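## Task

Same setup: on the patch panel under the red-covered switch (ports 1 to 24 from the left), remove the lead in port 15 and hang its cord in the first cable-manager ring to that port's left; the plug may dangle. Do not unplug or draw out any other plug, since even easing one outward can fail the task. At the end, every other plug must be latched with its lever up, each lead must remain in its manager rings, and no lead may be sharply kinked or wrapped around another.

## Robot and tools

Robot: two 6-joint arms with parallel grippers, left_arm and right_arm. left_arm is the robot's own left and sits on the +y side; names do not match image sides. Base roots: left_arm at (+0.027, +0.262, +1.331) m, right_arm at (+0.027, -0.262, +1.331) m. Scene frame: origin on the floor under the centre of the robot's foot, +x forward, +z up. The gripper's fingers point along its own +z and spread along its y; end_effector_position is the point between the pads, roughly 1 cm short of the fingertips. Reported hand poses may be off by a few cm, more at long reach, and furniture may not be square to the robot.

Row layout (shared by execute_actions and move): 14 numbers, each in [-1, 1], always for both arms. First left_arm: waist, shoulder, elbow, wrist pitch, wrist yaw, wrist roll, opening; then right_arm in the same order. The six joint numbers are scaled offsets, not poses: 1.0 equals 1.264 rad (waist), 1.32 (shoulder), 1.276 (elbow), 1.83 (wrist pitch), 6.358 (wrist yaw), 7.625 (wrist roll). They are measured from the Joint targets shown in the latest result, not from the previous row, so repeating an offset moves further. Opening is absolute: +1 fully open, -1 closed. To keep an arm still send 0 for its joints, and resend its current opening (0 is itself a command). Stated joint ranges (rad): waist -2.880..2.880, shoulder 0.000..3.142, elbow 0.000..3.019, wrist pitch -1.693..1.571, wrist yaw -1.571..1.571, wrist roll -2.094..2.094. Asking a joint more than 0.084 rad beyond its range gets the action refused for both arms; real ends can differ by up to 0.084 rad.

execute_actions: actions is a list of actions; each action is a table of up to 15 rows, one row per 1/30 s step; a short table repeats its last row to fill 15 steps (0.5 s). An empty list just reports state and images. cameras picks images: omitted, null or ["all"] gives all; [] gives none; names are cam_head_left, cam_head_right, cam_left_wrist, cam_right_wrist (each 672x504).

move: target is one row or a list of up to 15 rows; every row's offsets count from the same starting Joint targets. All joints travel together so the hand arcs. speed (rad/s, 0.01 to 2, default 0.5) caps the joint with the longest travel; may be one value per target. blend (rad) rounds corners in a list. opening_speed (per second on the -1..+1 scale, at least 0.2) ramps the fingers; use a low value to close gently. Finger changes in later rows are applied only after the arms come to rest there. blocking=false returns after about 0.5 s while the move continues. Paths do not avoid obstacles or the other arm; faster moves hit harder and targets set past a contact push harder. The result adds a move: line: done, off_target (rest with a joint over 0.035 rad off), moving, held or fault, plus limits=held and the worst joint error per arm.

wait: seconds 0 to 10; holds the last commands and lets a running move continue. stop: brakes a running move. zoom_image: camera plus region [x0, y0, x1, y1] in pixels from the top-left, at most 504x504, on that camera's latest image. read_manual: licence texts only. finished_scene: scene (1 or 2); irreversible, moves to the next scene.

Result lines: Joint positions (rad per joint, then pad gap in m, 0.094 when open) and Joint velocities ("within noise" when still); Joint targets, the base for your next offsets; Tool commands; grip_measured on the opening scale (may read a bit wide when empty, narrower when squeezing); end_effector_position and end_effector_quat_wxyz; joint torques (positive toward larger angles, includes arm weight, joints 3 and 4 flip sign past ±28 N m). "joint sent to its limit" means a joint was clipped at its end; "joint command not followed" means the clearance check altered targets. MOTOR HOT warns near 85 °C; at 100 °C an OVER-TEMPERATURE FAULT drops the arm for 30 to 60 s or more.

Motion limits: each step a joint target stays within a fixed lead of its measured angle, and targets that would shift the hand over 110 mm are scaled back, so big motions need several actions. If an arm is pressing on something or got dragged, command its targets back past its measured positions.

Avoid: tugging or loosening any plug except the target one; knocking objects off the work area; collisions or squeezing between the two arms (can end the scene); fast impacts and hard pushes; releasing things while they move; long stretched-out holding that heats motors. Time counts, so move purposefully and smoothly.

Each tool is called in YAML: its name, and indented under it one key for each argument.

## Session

execute_actions:
  actions: []

zoom_image:
  camera: "cam_head_right"
  region: [170, 220, 390, 350]

zoom_image:
  camera: "cam_head_left"
  region: [220, 220, 440, 350]

Scene clock: 0.00 s.
left_arm: end_effector_position=(+0.4085, +0.4280, +1.0881) grip_measured=+1.000 end_effector_quat_wxyz=(+0.391, -0.229, +0.869, +0.197) | right_arm: end_effector_position=(+0.4185, +0.1553, +1.0602) grip_measured=+1.000 end_effector_quat_wxyz=(+0.457, -0.403, +0.779, -0.149)
Joint positions: left_arm=[1.235 2.449 0.584 1.356 -0.372 -0.012 0.094] | right_arm=[-0.01 2.668 1.133 0.937 0.747 -0.511 0.094]
Joint velocities: within noise
Joint torques (N m): no reading
Motor temperatures (°C): left_arm=[30 29 29 29 28 27 28] | right_arm=[28 31 27 25 26 25 28]
Heat: left arm: hottest waist 30 °C; right arm: hottest shoulder 31 °C.
Joint targets: left_arm=[1.236 2.454 0.578 1.359 -0.372 -0.012] | right_arm=[-0.008 2.659 1.139 0.943 0.747 -0.511]
Tool commands: left_gripper/opening=+1.0 right_gripper/opening=+1.0

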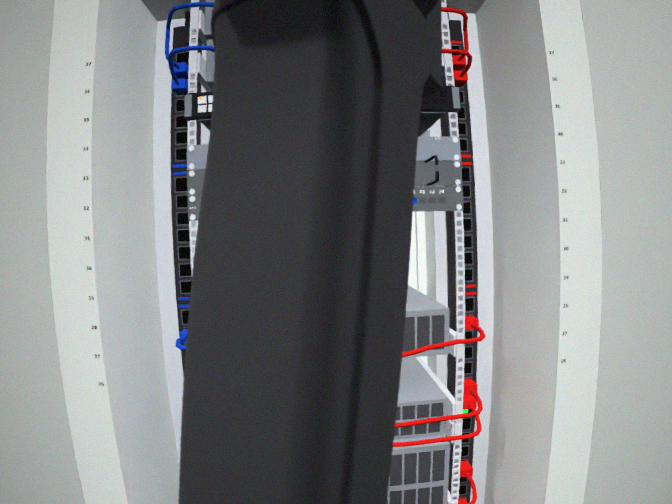

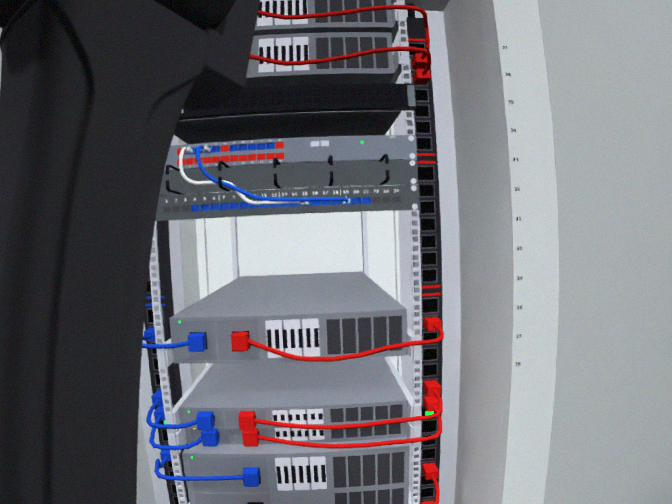

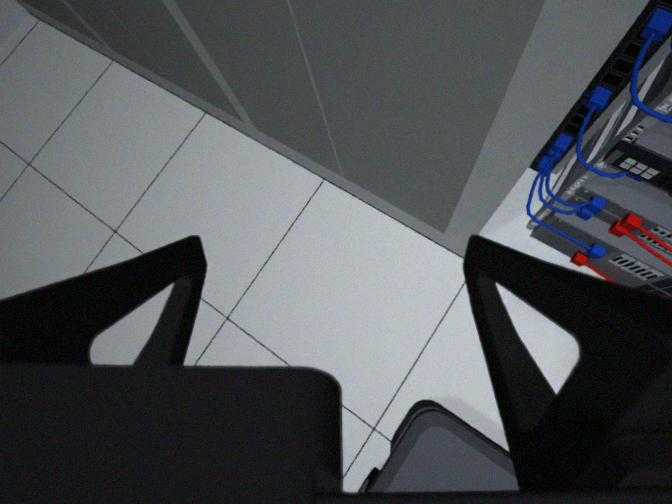

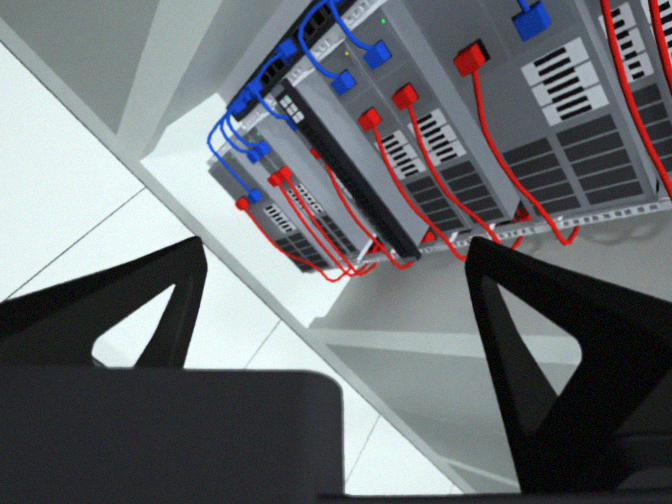

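Scaled by 2.291 from the camera's 672x504 image, which has a finer 960x720 frame.

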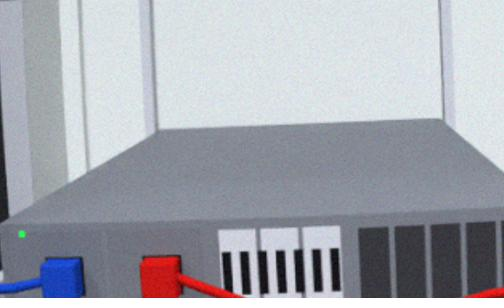

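Scaled by 2.291 from the camera's 672x504 image, which has a finer 960x720 frame.

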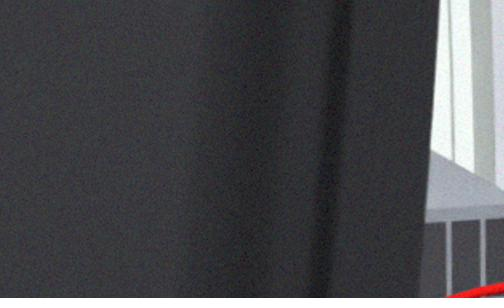

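zoom_image:
  camera: "cam_head_right"
  region: [150, 130, 300, 230]

zoom_image:
  camera: "cam_head_right"
  region: [260, 130, 410, 230]

Scaled by 3.360 from the camera's 672x504 image, which has a finer 960x720 frame.

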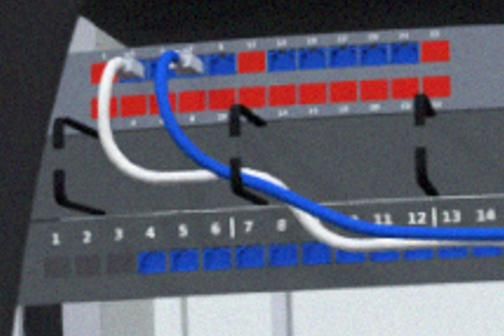

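Scaled by 3.360 from the camera's 672x504 image, which has a finer 960x720 frame.

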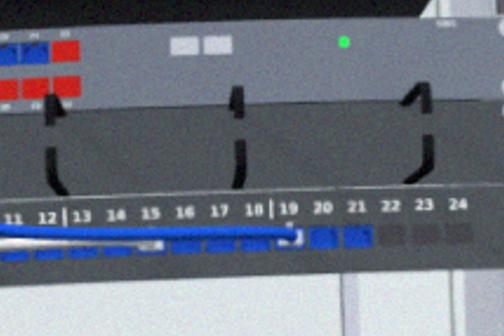

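move:
  target: [-0.4354,-0.5033,0.4083,-0.2442,0.02,-0.1841,0.0,-0.5362,-0.6646,-0.0706,0.001,-0.079,0.2539,0.0]
  speed: 0.6

Scene clock: 5.73 s.
left_arm: end_effector_position=(+0.7437, +0.1552, +1.5121) grip_measured=+0.003 end_effector_quat_wxyz=(+0.511, -0.495, +0.488, -0.506) | right_arm: end_effector_position=(+0.7385, -0.1451, +1.5027) grip_measured=+0.002 end_effector_quat_wxyz=(+0.504, +0.494, +0.495, +0.507)
Joint positions: left_arm=[0.689 1.792 1.063 0.927 -0.247 -1.408 0.047] | right_arm=[-0.674 1.802 1.05 0.937 0.247 1.41 0.047]
Joint velocities: within noise
Joint torques (N m): left_arm=[-2.73 -13.22 8.54 1.39 0.33 -0.09] | right_arm=[2.49 -17.9 7.72 1.94 -0.21 0.06]
Motor temperatures (°C): left_arm=[30 29 29 29 28 27 28] | right_arm=[28 32 27 25 26 25 28]
Heat: left arm: hottest waist 30 °C; right arm: hottest shoulder 32 °C.
Joint targets: left_arm=[0.685 1.789 1.099 0.913 -0.245 -1.416] | right_arm=[-0.686 1.782 1.049 0.945 0.245 1.425]
move: off_target (left_arm); left_arm: the elbow is farthest, 0.036 rad from its target

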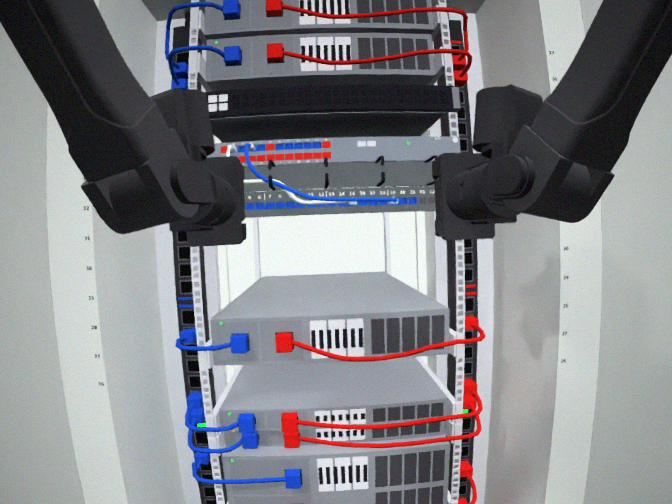

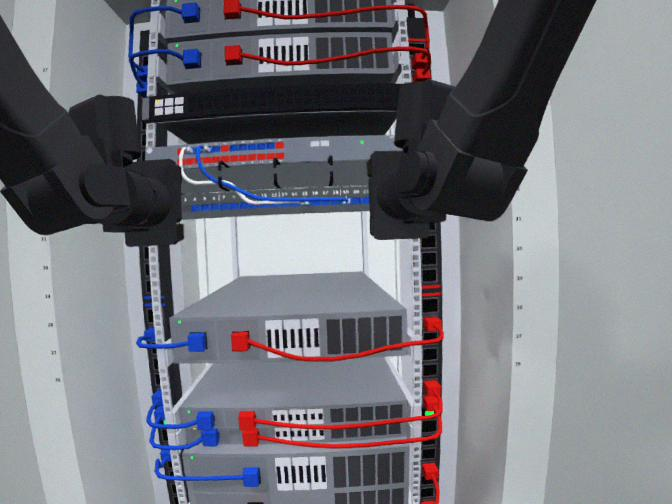

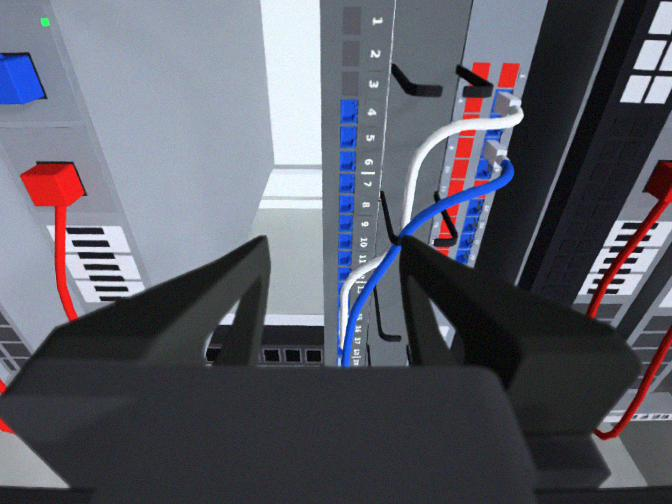

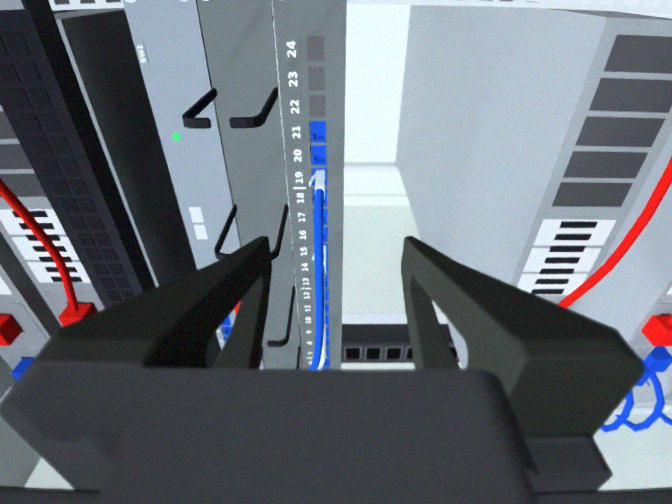

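zoom_image:
  camera: "cam_right_wrist"
  region: [200, 80, 420, 370]

zoom_image:
  camera: "cam_left_wrist"
  region: [310, 60, 530, 370]

zoom_image:
  camera: "cam_head_left"
  region: [240, 135, 440, 215]

zoom_image:
  camera: "cam_head_right"
  region: [180, 135, 380, 215]

Scaled by 1.738 from the camera's 672x504 image, which has a finer 960x720 frame.

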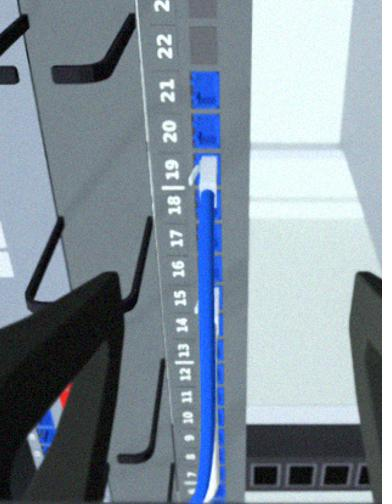

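Scaled by 1.626 from the camera's 672x504 image, which has a finer 960x720 frame.

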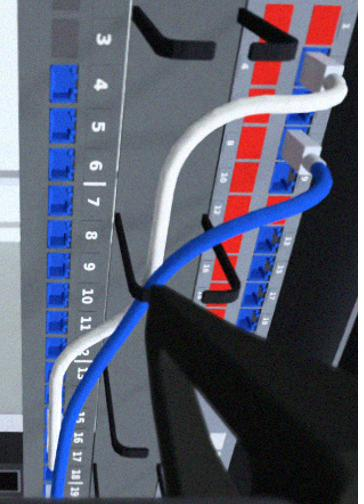

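Scaled by 2.520 from the camera's 672x504 image, which has a finer 960x720 frame.

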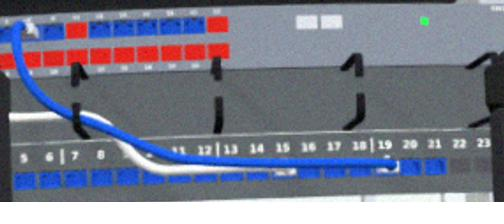

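Scaled by 2.520 from the camera's 672x504 image, which has a finer 960x720 frame.

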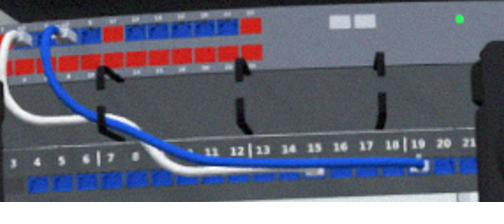

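execute_actions:
  actions: []

Scene clock: 8.33 s.
left_arm: end_effector_position=(+0.7437, +0.1552, +1.5121) grip_measured=+0.003 end_effector_quat_wxyz=(+0.511, -0.495, +0.488, -0.506) | right_arm: end_effector_position=(+0.7385, -0.1451, +1.5027) grip_measured=+0.002 end_effector_quat_wxyz=(+0.503, +0.494, +0.495, +0.508)
Joint positions: left_arm=[0.689 1.792 1.063 0.927 -0.247 -1.409 0.047] | right_arm=[-0.674 1.802 1.05 0.937 0.247 1.411 0.047]
Joint velocities: within noise
Joint torques (N m): left_arm=[-3.25 -13.39 8.54 1.31 0.35 -0.11] | right_arm=[2.67 -18.2 7.68 2.03 -0.19 0.05]
Motor temperatures (°C): left_arm=[30 30 30 29 28 27 28] | right_arm=[28 32 28 25 26 25 28]
Heat: left arm: hottest waist 30 °C; right arm: hottest shoulder 32 °C.
Joint targets: left_arm=[0.685 1.789 1.099 0.913 -0.245 -1.416] | right_arm=[-0.686 1.782 1.049 0.945 0.245 1.425]
Tool commands: left_gripper/opening=+0.0 right_gripper/opening=+0.0

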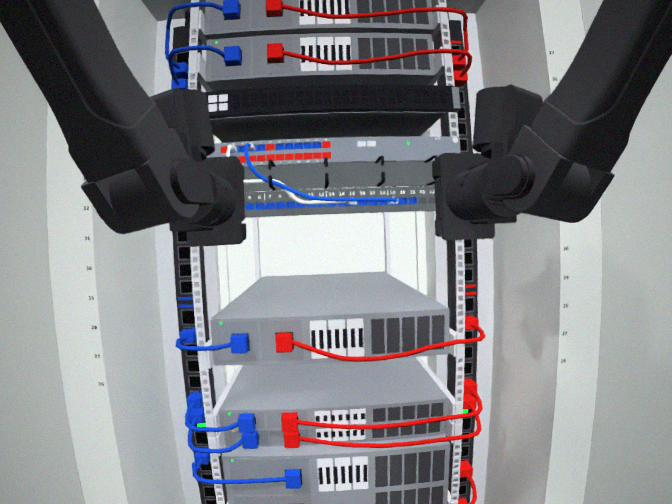

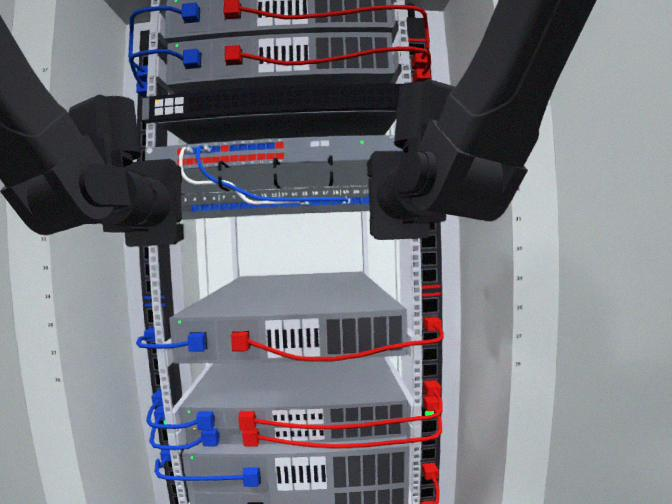

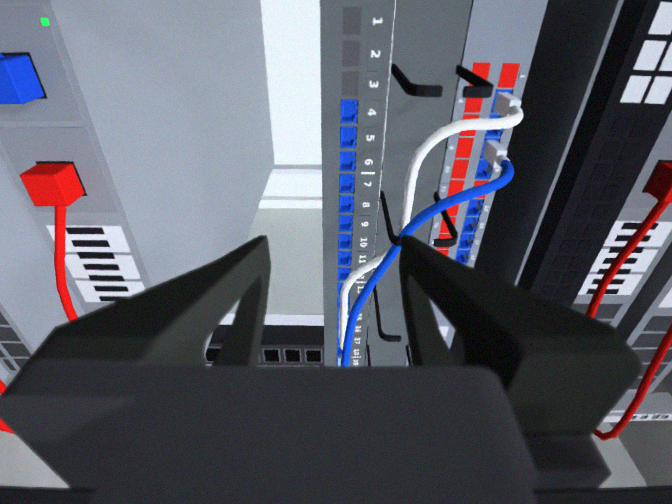

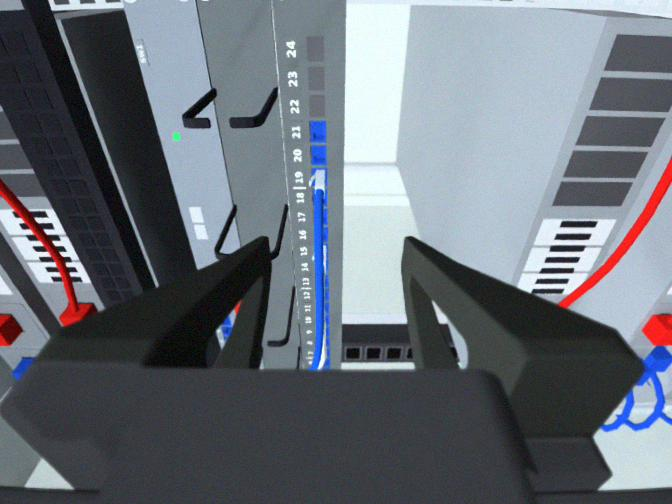

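zoom_image:
  camera: "cam_right_wrist"
  region: [220, 150, 420, 380]

zoom_image:
  camera: "cam_head_left"
  region: [210, 130, 450, 230]

zoom_image:
  camera: "cam_left_wrist"
  region: [300, 60, 540, 380]

Scaled by 2.191 from the camera's 672x504 image, which has a finer 960x720 frame.

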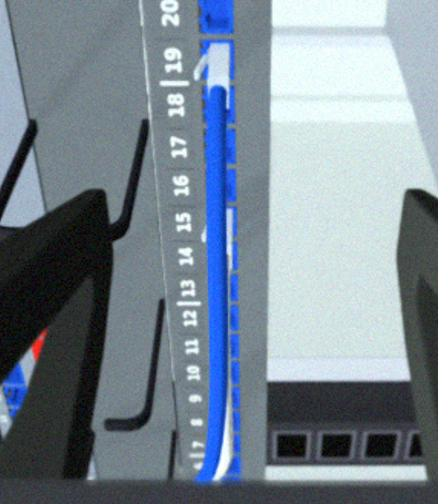

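Scaled by 2.100 from the camera's 672x504 image, which has a finer 960x720 frame.

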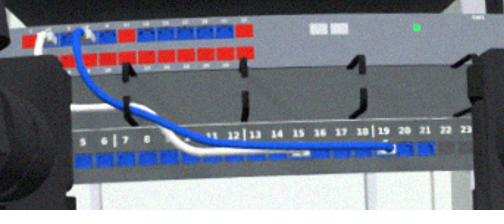

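Scaled by 1.575 from the camera's 672x504 image, which has a finer 960x720 frame.

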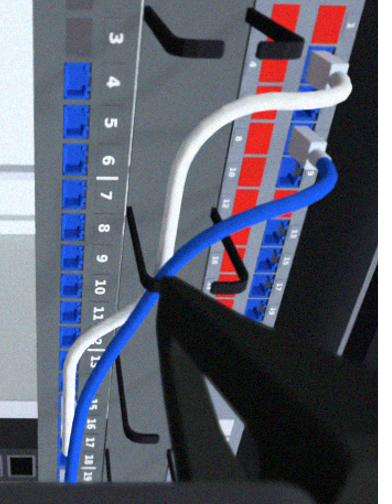

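move:
  target: [0,0,0,0,0,0,0,0.167,0.103,0.203,-0.064,0.0303,-0.0059,0]
  speed: 0.4

Scene clock: 13.13 s.
left_arm: end_effector_position=(+0.7437, +0.1552, +1.5121) grip_measured=+0.003 end_effector_quat_wxyz=(+0.511, -0.495, +0.488, -0.506) | right_arm: end_effector_position=(+0.7579, -0.0227, +1.5211) grip_measured=+0.002 end_effector_quat_wxyz=(+0.493, +0.500, +0.497, +0.509)
Joint positions: left_arm=[0.689 1.792 1.063 0.927 -0.247 -1.409 0.047] | right_arm=[-0.479 1.906 1.251 0.834 0.435 1.396 0.047]
Joint velocities: within noise
Joint torques (N m): left_arm=[-3.19 -13.8 8.53 1.33 0.37 -0.1] | right_arm=[5.01 -16.91 13.52 1.39 -0.03 -0.29]
Motor temperatures (°C): left_arm=[30 31 30 29 28 27 28] | right_arm=[28 33 29 25 26 25 28]
Heat: left arm: hottest shoulder 31 °C; right arm: hottest shoulder 33 °C.
Joint targets: left_arm=[0.685 1.789 1.099 0.913 -0.245 -1.416] | right_arm=[-0.474 1.918 1.308 0.828 0.437 1.380]
move: off_target (left_arm, right_arm); left_arm: the elbow is farthest, 0.036 rad from its target; right_arm: the elbow is farthest, 0.057 rad from its target

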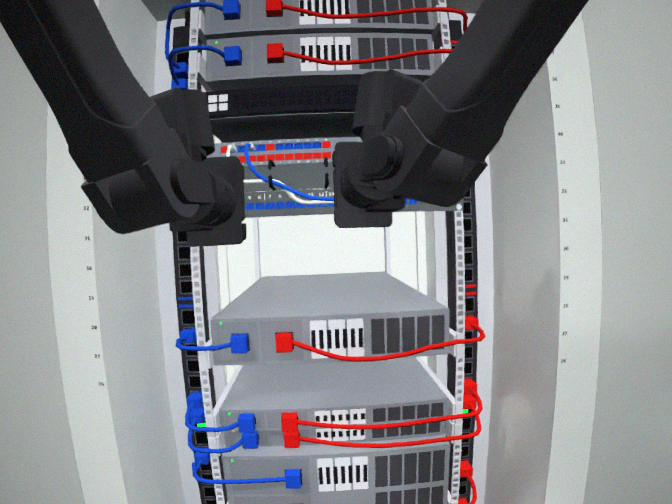

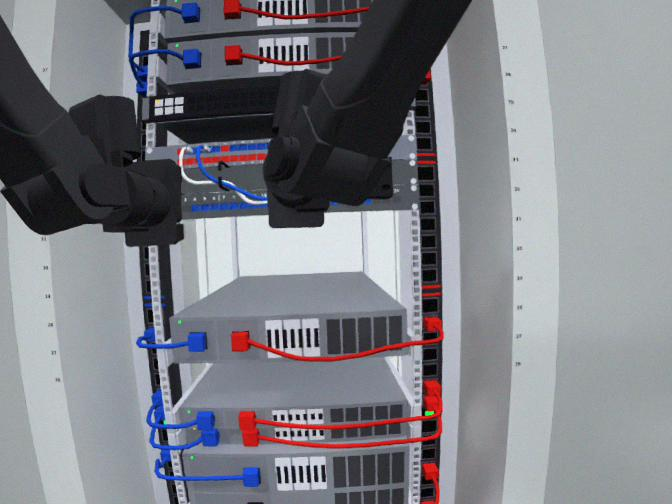

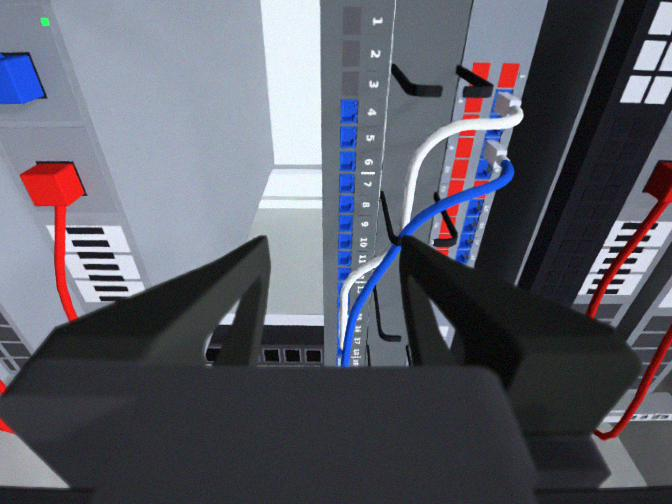

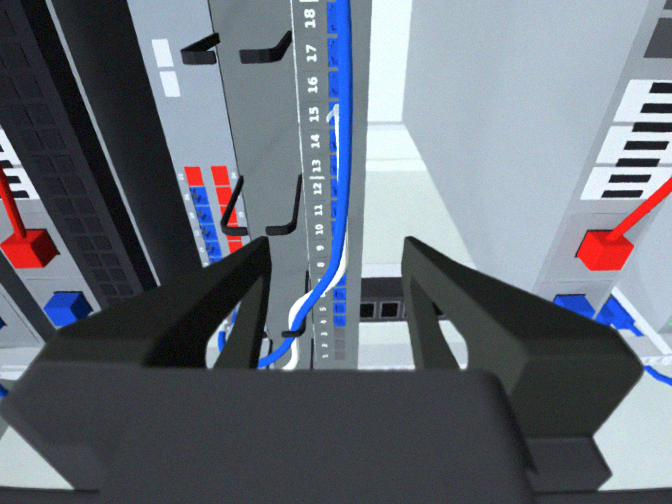

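zoom_image:
  camera: "cam_right_wrist"
  region: [230, 60, 400, 230]

zoom_image:
  camera: "cam_right_wrist"
  region: [210, 200, 380, 370]

Scaled by 2.965 from the camera's 672x504 image, which has a finer 960x720 frame.

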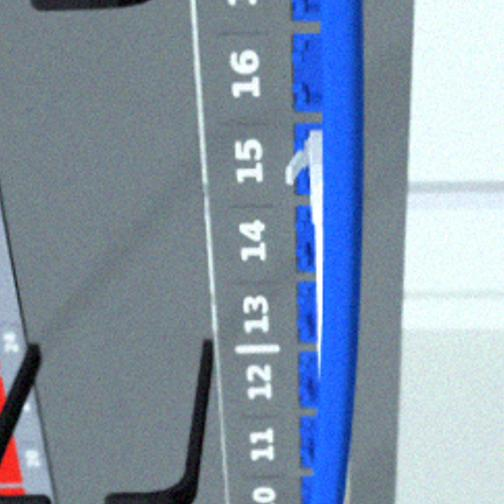

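Scaled by 2.965 from the camera's 672x504 image, which has a finer 960x720 frame.

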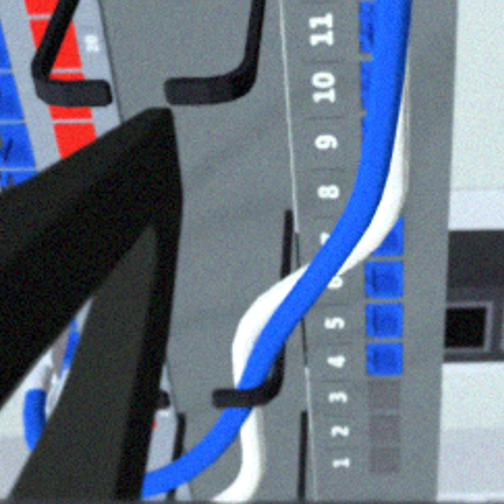

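move:
  target: [0,0,0,0,0,0,0,0,0,0,0,0,-0.206,0]
  speed: 1.0
  cameras: ["cam_right_wrist"]

zoom_image:
  camera: "cam_right_wrist"
  region: [150, 60, 500, 300]

Scene clock: 17.40 s.
left_arm: end_effector_position=(+0.7437, +0.1552, +1.5121) grip_measured=+0.003 end_effector_quat_wxyz=(+0.511, -0.495, +0.488, -0.506) | right_arm: end_effector_position=(+0.7579, -0.0226, +1.5210) grip_measured=+0.002 end_effector_quat_wxyz=(+0.709, +0.002, +0.705, +0.011)
Joint positions: left_arm=[0.689 1.792 1.063 0.927 -0.247 -1.409 0.047] | right_arm=[-0.479 1.906 1.251 0.833 0.435 -0.175 0.047]
Joint velocities: within noise
Joint torques (N m): left_arm=[-3.14 -13.98 8.66 1.4 0.35 -0.09] | right_arm=[4.6 -16.97 13.46 1.43 -0.01 -0.19]
Motor temperatures (°C): left_arm=[30 31 30 29 28 27 28] | right_arm=[28 33 30 25 26 25 28]
Heat: left arm: hottest shoulder 31 °C; right arm: hottest shoulder 33 °C.
Joint targets: left_arm=[0.685 1.789 1.099 0.913 -0.245 -1.416] | right_arm=[-0.474 1.918 1.308 0.828 0.437 -0.191]
move: off_target (left_arm, right_arm); left_arm: the elbow is farthest, 0.036 rad from its target; right_arm: the elbow is farthest, 0.057 rad from its target
Images, in order (width x height): cam_right_wrist 672x504.

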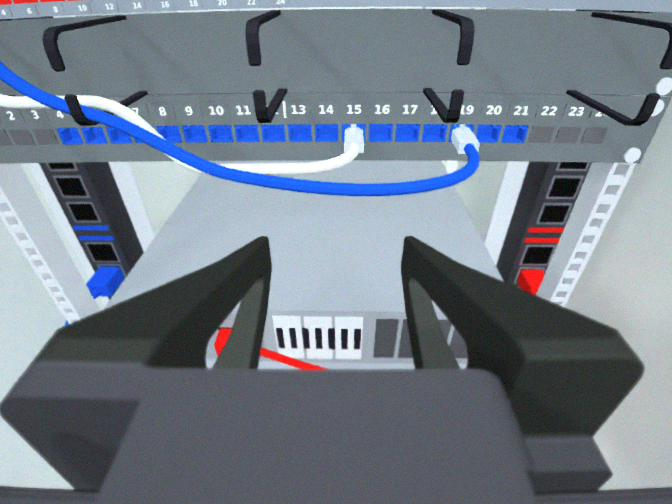

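Scaled by 1.440 from the camera's 672x504 image, which has a finer 960x720 frame.

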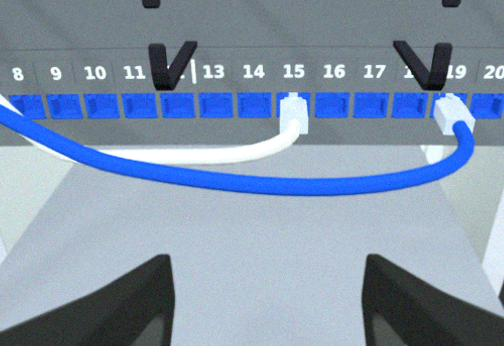

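move:
  target: [0,0,0,0,0,0,0,-0.2239,-0.1697,-0.1685,-0.0576,-0.1066,0.0055,0]
  speed: 0.5
  cameras: ["cam_right_wrist","cam_head_left"]

Scene clock: 22.33 s.
left_arm: end_effector_position=(+0.7437, +0.1552, +1.5121) grip_measured=+0.003 end_effector_quat_wxyz=(+0.511, -0.495, +0.488, -0.506) | right_arm: end_effector_position=(+0.7399, -0.1151, +1.5347) grip_measured=+0.002 end_effector_quat_wxyz=(+0.693, -0.156, +0.689, +0.144)
Joint positions: left_arm=[0.689 1.792 1.063 0.927 -0.247 -1.409 0.047] | right_arm=[-0.745 1.721 1.094 0.728 -0.238 -0.164 0.047]
Joint velocities: within noise
Joint torques (N m): left_arm=[-2.67 -13.8 8.64 1.29 0.37 -0.11] | right_arm=[2.26 -18.37 8.55 1.51 -0.22 0.15]
Motor temperatures (°C): left_arm=[30 32 31 29 28 27 28] | right_arm=[28 34 31 25 26 25 28]
Heat: left arm: hottest shoulder 32 °C; right arm: hottest shoulder 34 °C.
Joint targets: left_arm=[0.685 1.789 1.099 0.913 -0.245 -1.416] | right_arm=[-0.757 1.694 1.093 0.723 -0.241 -0.149]
move: off_target (left_arm); left_arm: the elbow is farthest, 0.036 rad from its target
Images, in order (width x height): cam_head_left 672x504, cam_right_wrist 672x504.

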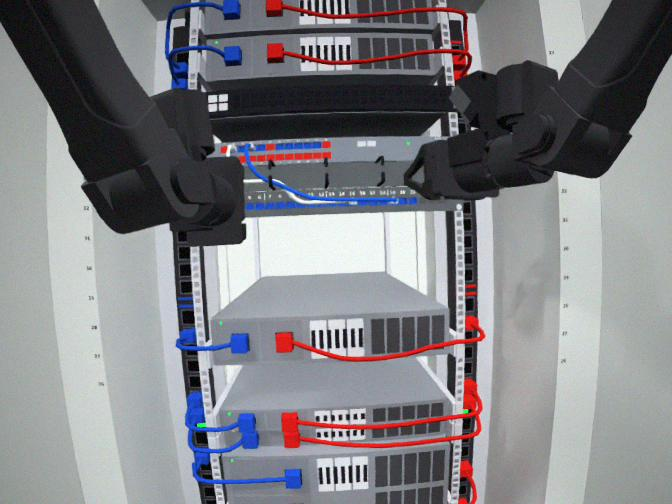

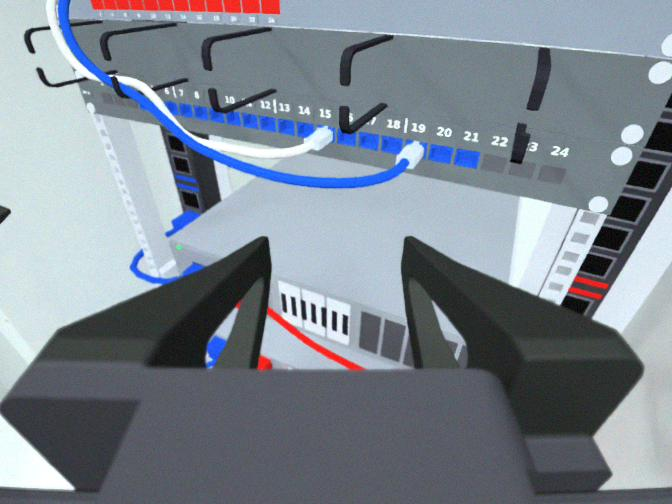

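zoom_image:
  camera: "cam_right_wrist"
  region: [40, 0, 290, 190]

Scaled by 2.016 from the camera's 672x504 image, which has a finer 960x720 frame.

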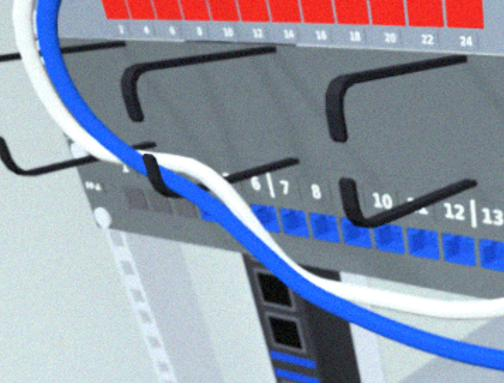

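move:
  target: [-0.0218,0.0682,0.1371,-0.1153,0.0639,0,-0.49,0,0,0,0,0,0,0]
  speed: 0.35

Scene clock: 25.90 s.
left_arm: end_effector_position=(+0.7721, +0.0584, +1.5150) grip_measured=-0.487 end_effector_quat_wxyz=(+0.383, -0.382, +0.597, -0.592) | right_arm: end_effector_position=(+0.7397, -0.1151, +1.5343) grip_measured=+0.002 end_effector_quat_wxyz=(+0.693, -0.156, +0.689, +0.145)
Joint positions: left_arm=[0.666 1.852 1.227 0.717 0.158 -1.409 0.024] | right_arm=[-0.745 1.721 1.093 0.727 -0.238 -0.163 0.047]
Joint velocities: within noise
Joint torques (N m): left_arm=[-3.43 -12.81 9.99 1.43 0.41 -0.06] | right_arm=[2.37 -18.2 8.51 1.57 -0.19 0.14]
Motor temperatures (°C): left_arm=[30 32 31 29 28 27 28] | right_arm=[28 34 31 25 26 25 28]
Heat: left arm: hottest shoulder 32 °C; right arm: hottest shoulder 34 °C.
Joint targets: left_arm=[0.658 1.879 1.274 0.701 0.161 -1.416] | right_arm=[-0.757 1.694 1.093 0.723 -0.240 -0.149]
move: off_target (left_arm); left_arm: the elbow is farthest, 0.047 rad from its target

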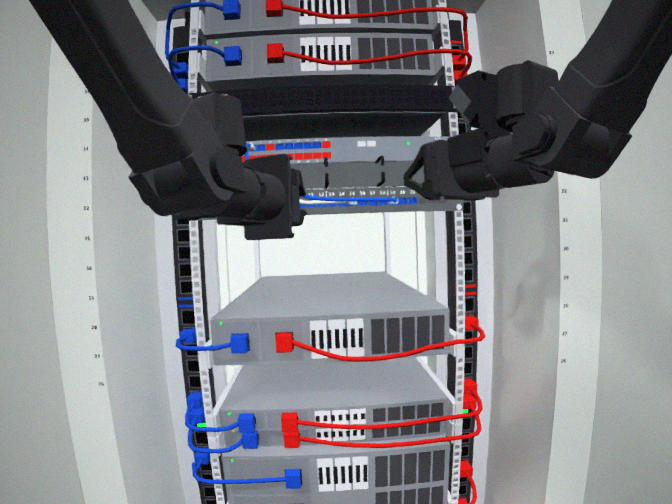

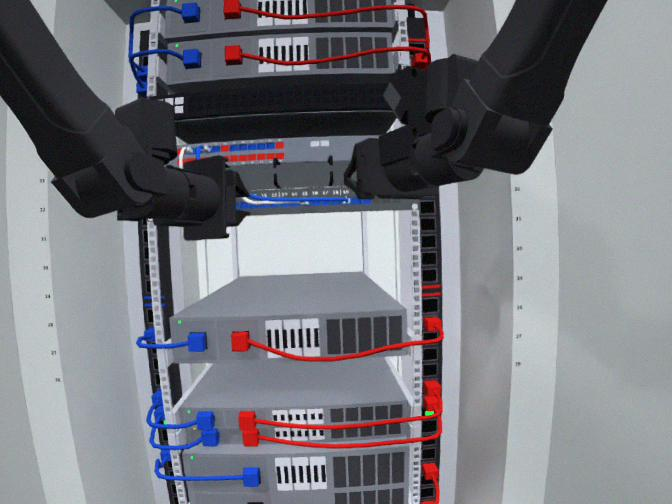

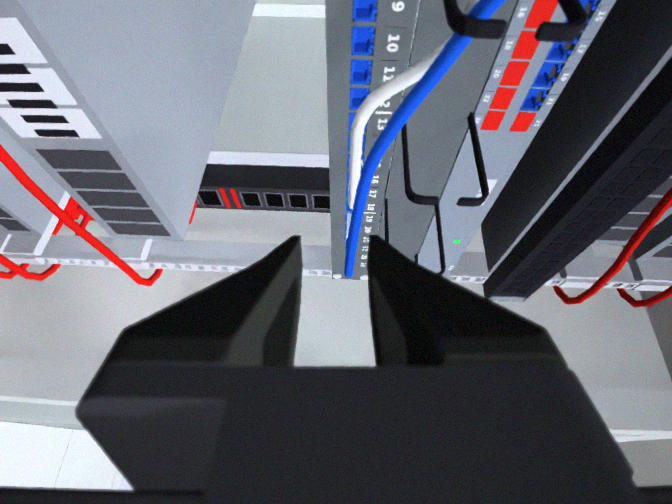

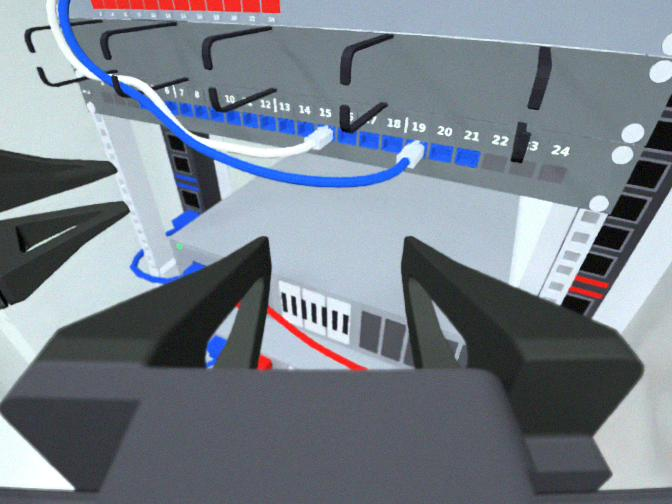

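move:
  target: [-0.0036,-0.061,0.0055,-0.0175,-0.0006,0,-0.49,0,0,0,0,0,0,0]
  speed: 0.2
  cameras: ["cam_left_wrist","cam_right_wrist"]

zoom_image:
  camera: "cam_left_wrist"
  region: [260, 60, 500, 300]

Scene clock: 28.80 s.
left_arm: end_effector_position=(+0.7722, +0.0614, +1.5507) grip_measured=-0.487 end_effector_quat_wxyz=(+0.390, -0.375, +0.589, -0.600) | right_arm: end_effector_position=(+0.7397, -0.1150, +1.5343) grip_measured=+0.002 end_effector_quat_wxyz=(+0.693, -0.156, +0.689, +0.145)
Joint positions: left_arm=[0.663 1.801 1.239 0.684 0.159 -1.409 0.024] | right_arm=[-0.745 1.721 1.093 0.727 -0.238 -0.163 0.047]
Joint velocities: within noise
Joint torques (N m): left_arm=[-3.43 -15.56 9.98 1.5 0.18 -0.09] | right_arm=[2.32 -18.37 8.53 1.55 -0.19 0.17]
Motor temperatures (°C): left_arm=[30 32 32 29 28 27 28] | right_arm=[28 34 31 25 26 25 28]
Heat: left arm: hottest shoulder 32 °C; right arm: hottest shoulder 34 °C.
Joint targets: left_arm=[0.653 1.799 1.281 0.670 0.158 -1.416] | right_arm=[-0.757 1.694 1.093 0.723 -0.241 -0.149]
move: off_target (left_arm); left_arm: the elbow is farthest, 0.042 rad from its target
Images, in order (width x height): cam_left_wrist 672x504, cam_right_wrist 672x504.

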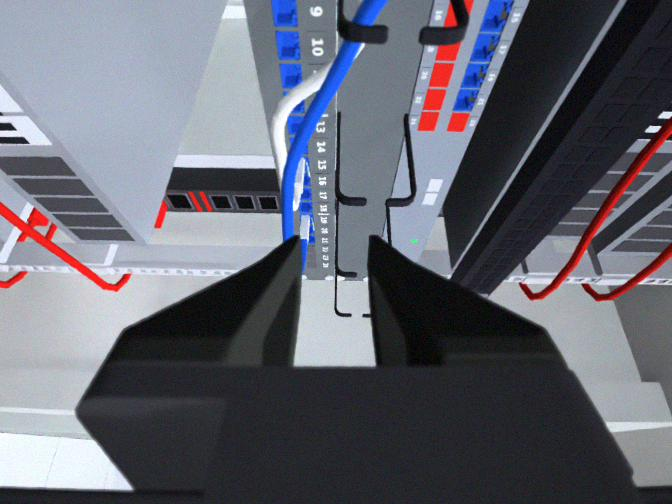

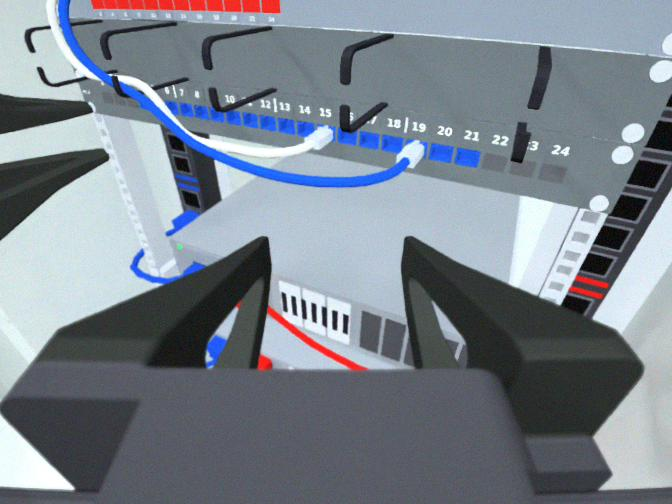

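Scaled by 2.100 from the camera's 672x504 image, which has a finer 960x720 frame.

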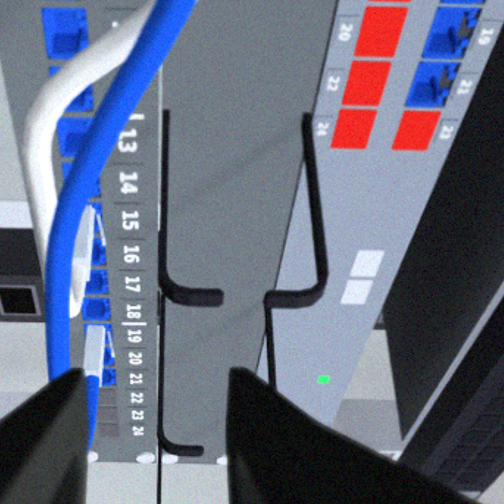

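move:
  target: [-0.0024,0.0443,0,0.0164,0,0,-0.62,0,0,0,0,0,0,0]
  speed: 0.15
  cameras: ["cam_left_wrist","cam_right_wrist"]

Scene clock: 30.67 s.
left_arm: end_effector_position=(+0.7732, +0.0549, +1.5250) grip_measured=-0.617 end_effector_quat_wxyz=(+0.380, -0.381, +0.600, -0.593) | right_arm: end_effector_position=(+0.7397, -0.1150, +1.5343) grip_measured=+0.002 end_effector_quat_wxyz=(+0.693, -0.156, +0.689, +0.145)
Joint positions: left_arm=[0.66 1.837 1.239 0.684 0.159 -1.409 0.018] | right_arm=[-0.745 1.721 1.093 0.727 -0.238 -0.163 0.047]
Joint velocities: within noise
Joint torques (N m): left_arm=[-3.84 -12.51 9.69 2.58 0.24 -0.06] | right_arm=[2.08 -18.32 8.59 1.58 -0.19 0.15]
Motor temperatures (°C): left_arm=[30 32 32 29 28 27 28] | right_arm=[28 34 31 25 26 25 28]
Heat: left arm: hottest shoulder 32 °C; right arm: hottest shoulder 34 °C.
Joint targets: left_arm=[0.650 1.857 1.281 0.700 0.158 -1.416] | right_arm=[-0.757 1.694 1.093 0.723 -0.241 -0.149]
move: off_target (left_arm); left_arm: the elbow is farthest, 0.042 rad from its target
Images, in order (width x height): cam_left_wrist 672x504, cam_right_wrist 672x504.

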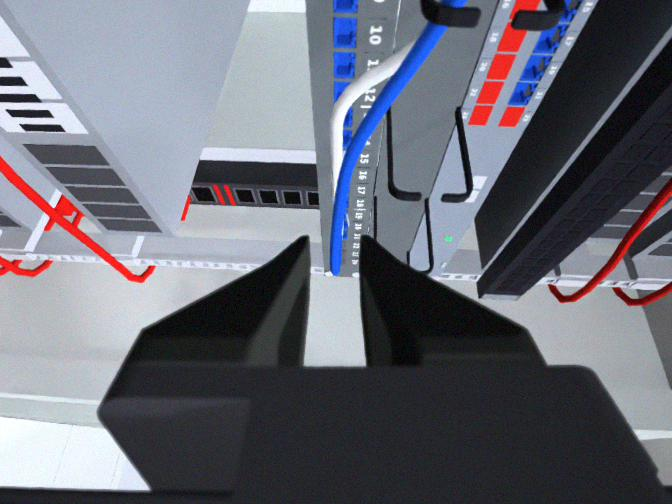

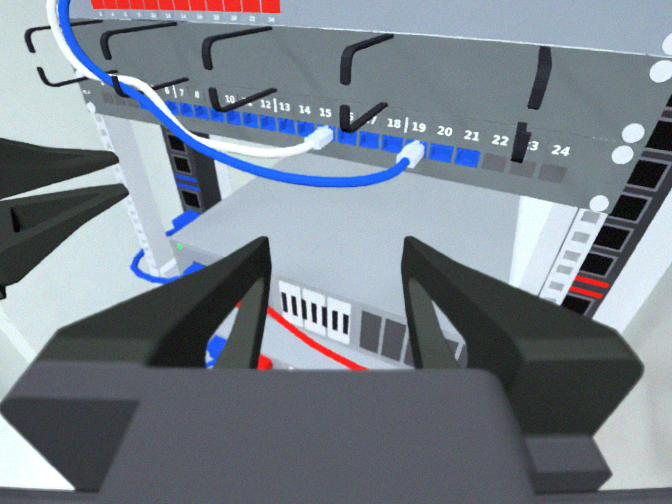

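move:
  target: [-0.0103,0.0621,0.1097,-0.0454,-0.0016,0,-0.62,0,0,0,0,0,0,0]
  speed: 0.15
  cameras: ["cam_left_wrist","cam_right_wrist"]

zoom_image:
  camera: "cam_left_wrist"
  region: [260, 60, 500, 300]

Scene clock: 32.43 s.
left_arm: end_effector_position=(+0.8067, +0.0365, +1.5284) grip_measured=-0.617 end_effector_quat_wxyz=(+0.379, -0.379, +0.599, -0.595) | right_arm: end_effector_position=(+0.7397, -0.1150, +1.5343) grip_measured=+0.002 end_effector_quat_wxyz=(+0.693, -0.156, +0.689, +0.145)
Joint positions: left_arm=[0.647 1.911 1.371 0.632 0.151 -1.409 0.018] | right_arm=[-0.745 1.721 1.093 0.727 -0.238 -0.163 0.047]
Joint velocities: within noise
Joint torques (N m): left_arm=[-4.31 -13.92 10.74 1.37 0.12 -0.09] | right_arm=[2.14 -18.43 8.64 1.52 -0.19 0.16]
Motor temperatures (°C): left_arm=[30 32 33 29 28 27 28] | right_arm=[28 35 31 25 26 25 28]
Heat: left arm: hottest elbow 33 °C; right arm: hottest shoulder 35 °C.
Joint targets: left_arm=[0.637 1.939 1.421 0.617 0.148 -1.416] | right_arm=[-0.757 1.694 1.093 0.723 -0.241 -0.149]
move: off_target (left_arm); left_arm: the elbow is farthest, 0.050 rad from its target
Images, in order (width x height): cam_left_wrist 672x504, cam_right_wrist 672x504.

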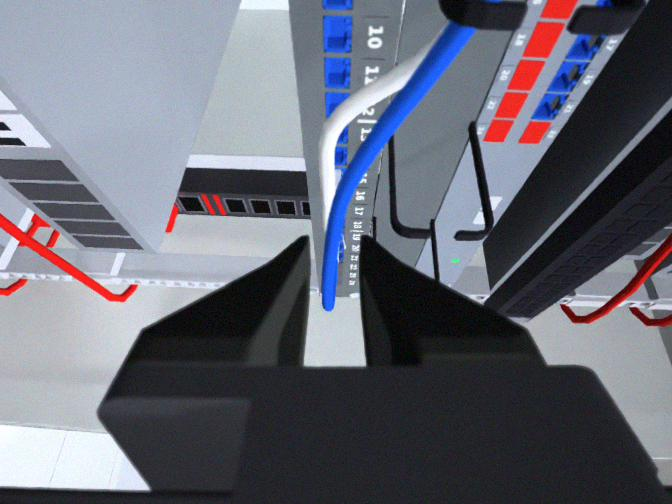

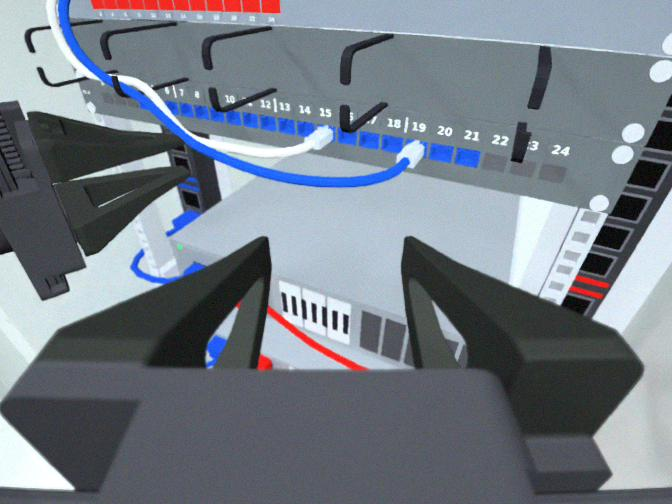

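Scaled by 2.100 from the camera's 672x504 image, which has a finer 960x720 frame.

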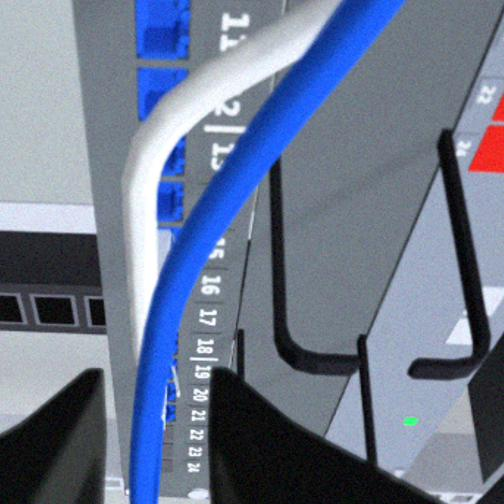

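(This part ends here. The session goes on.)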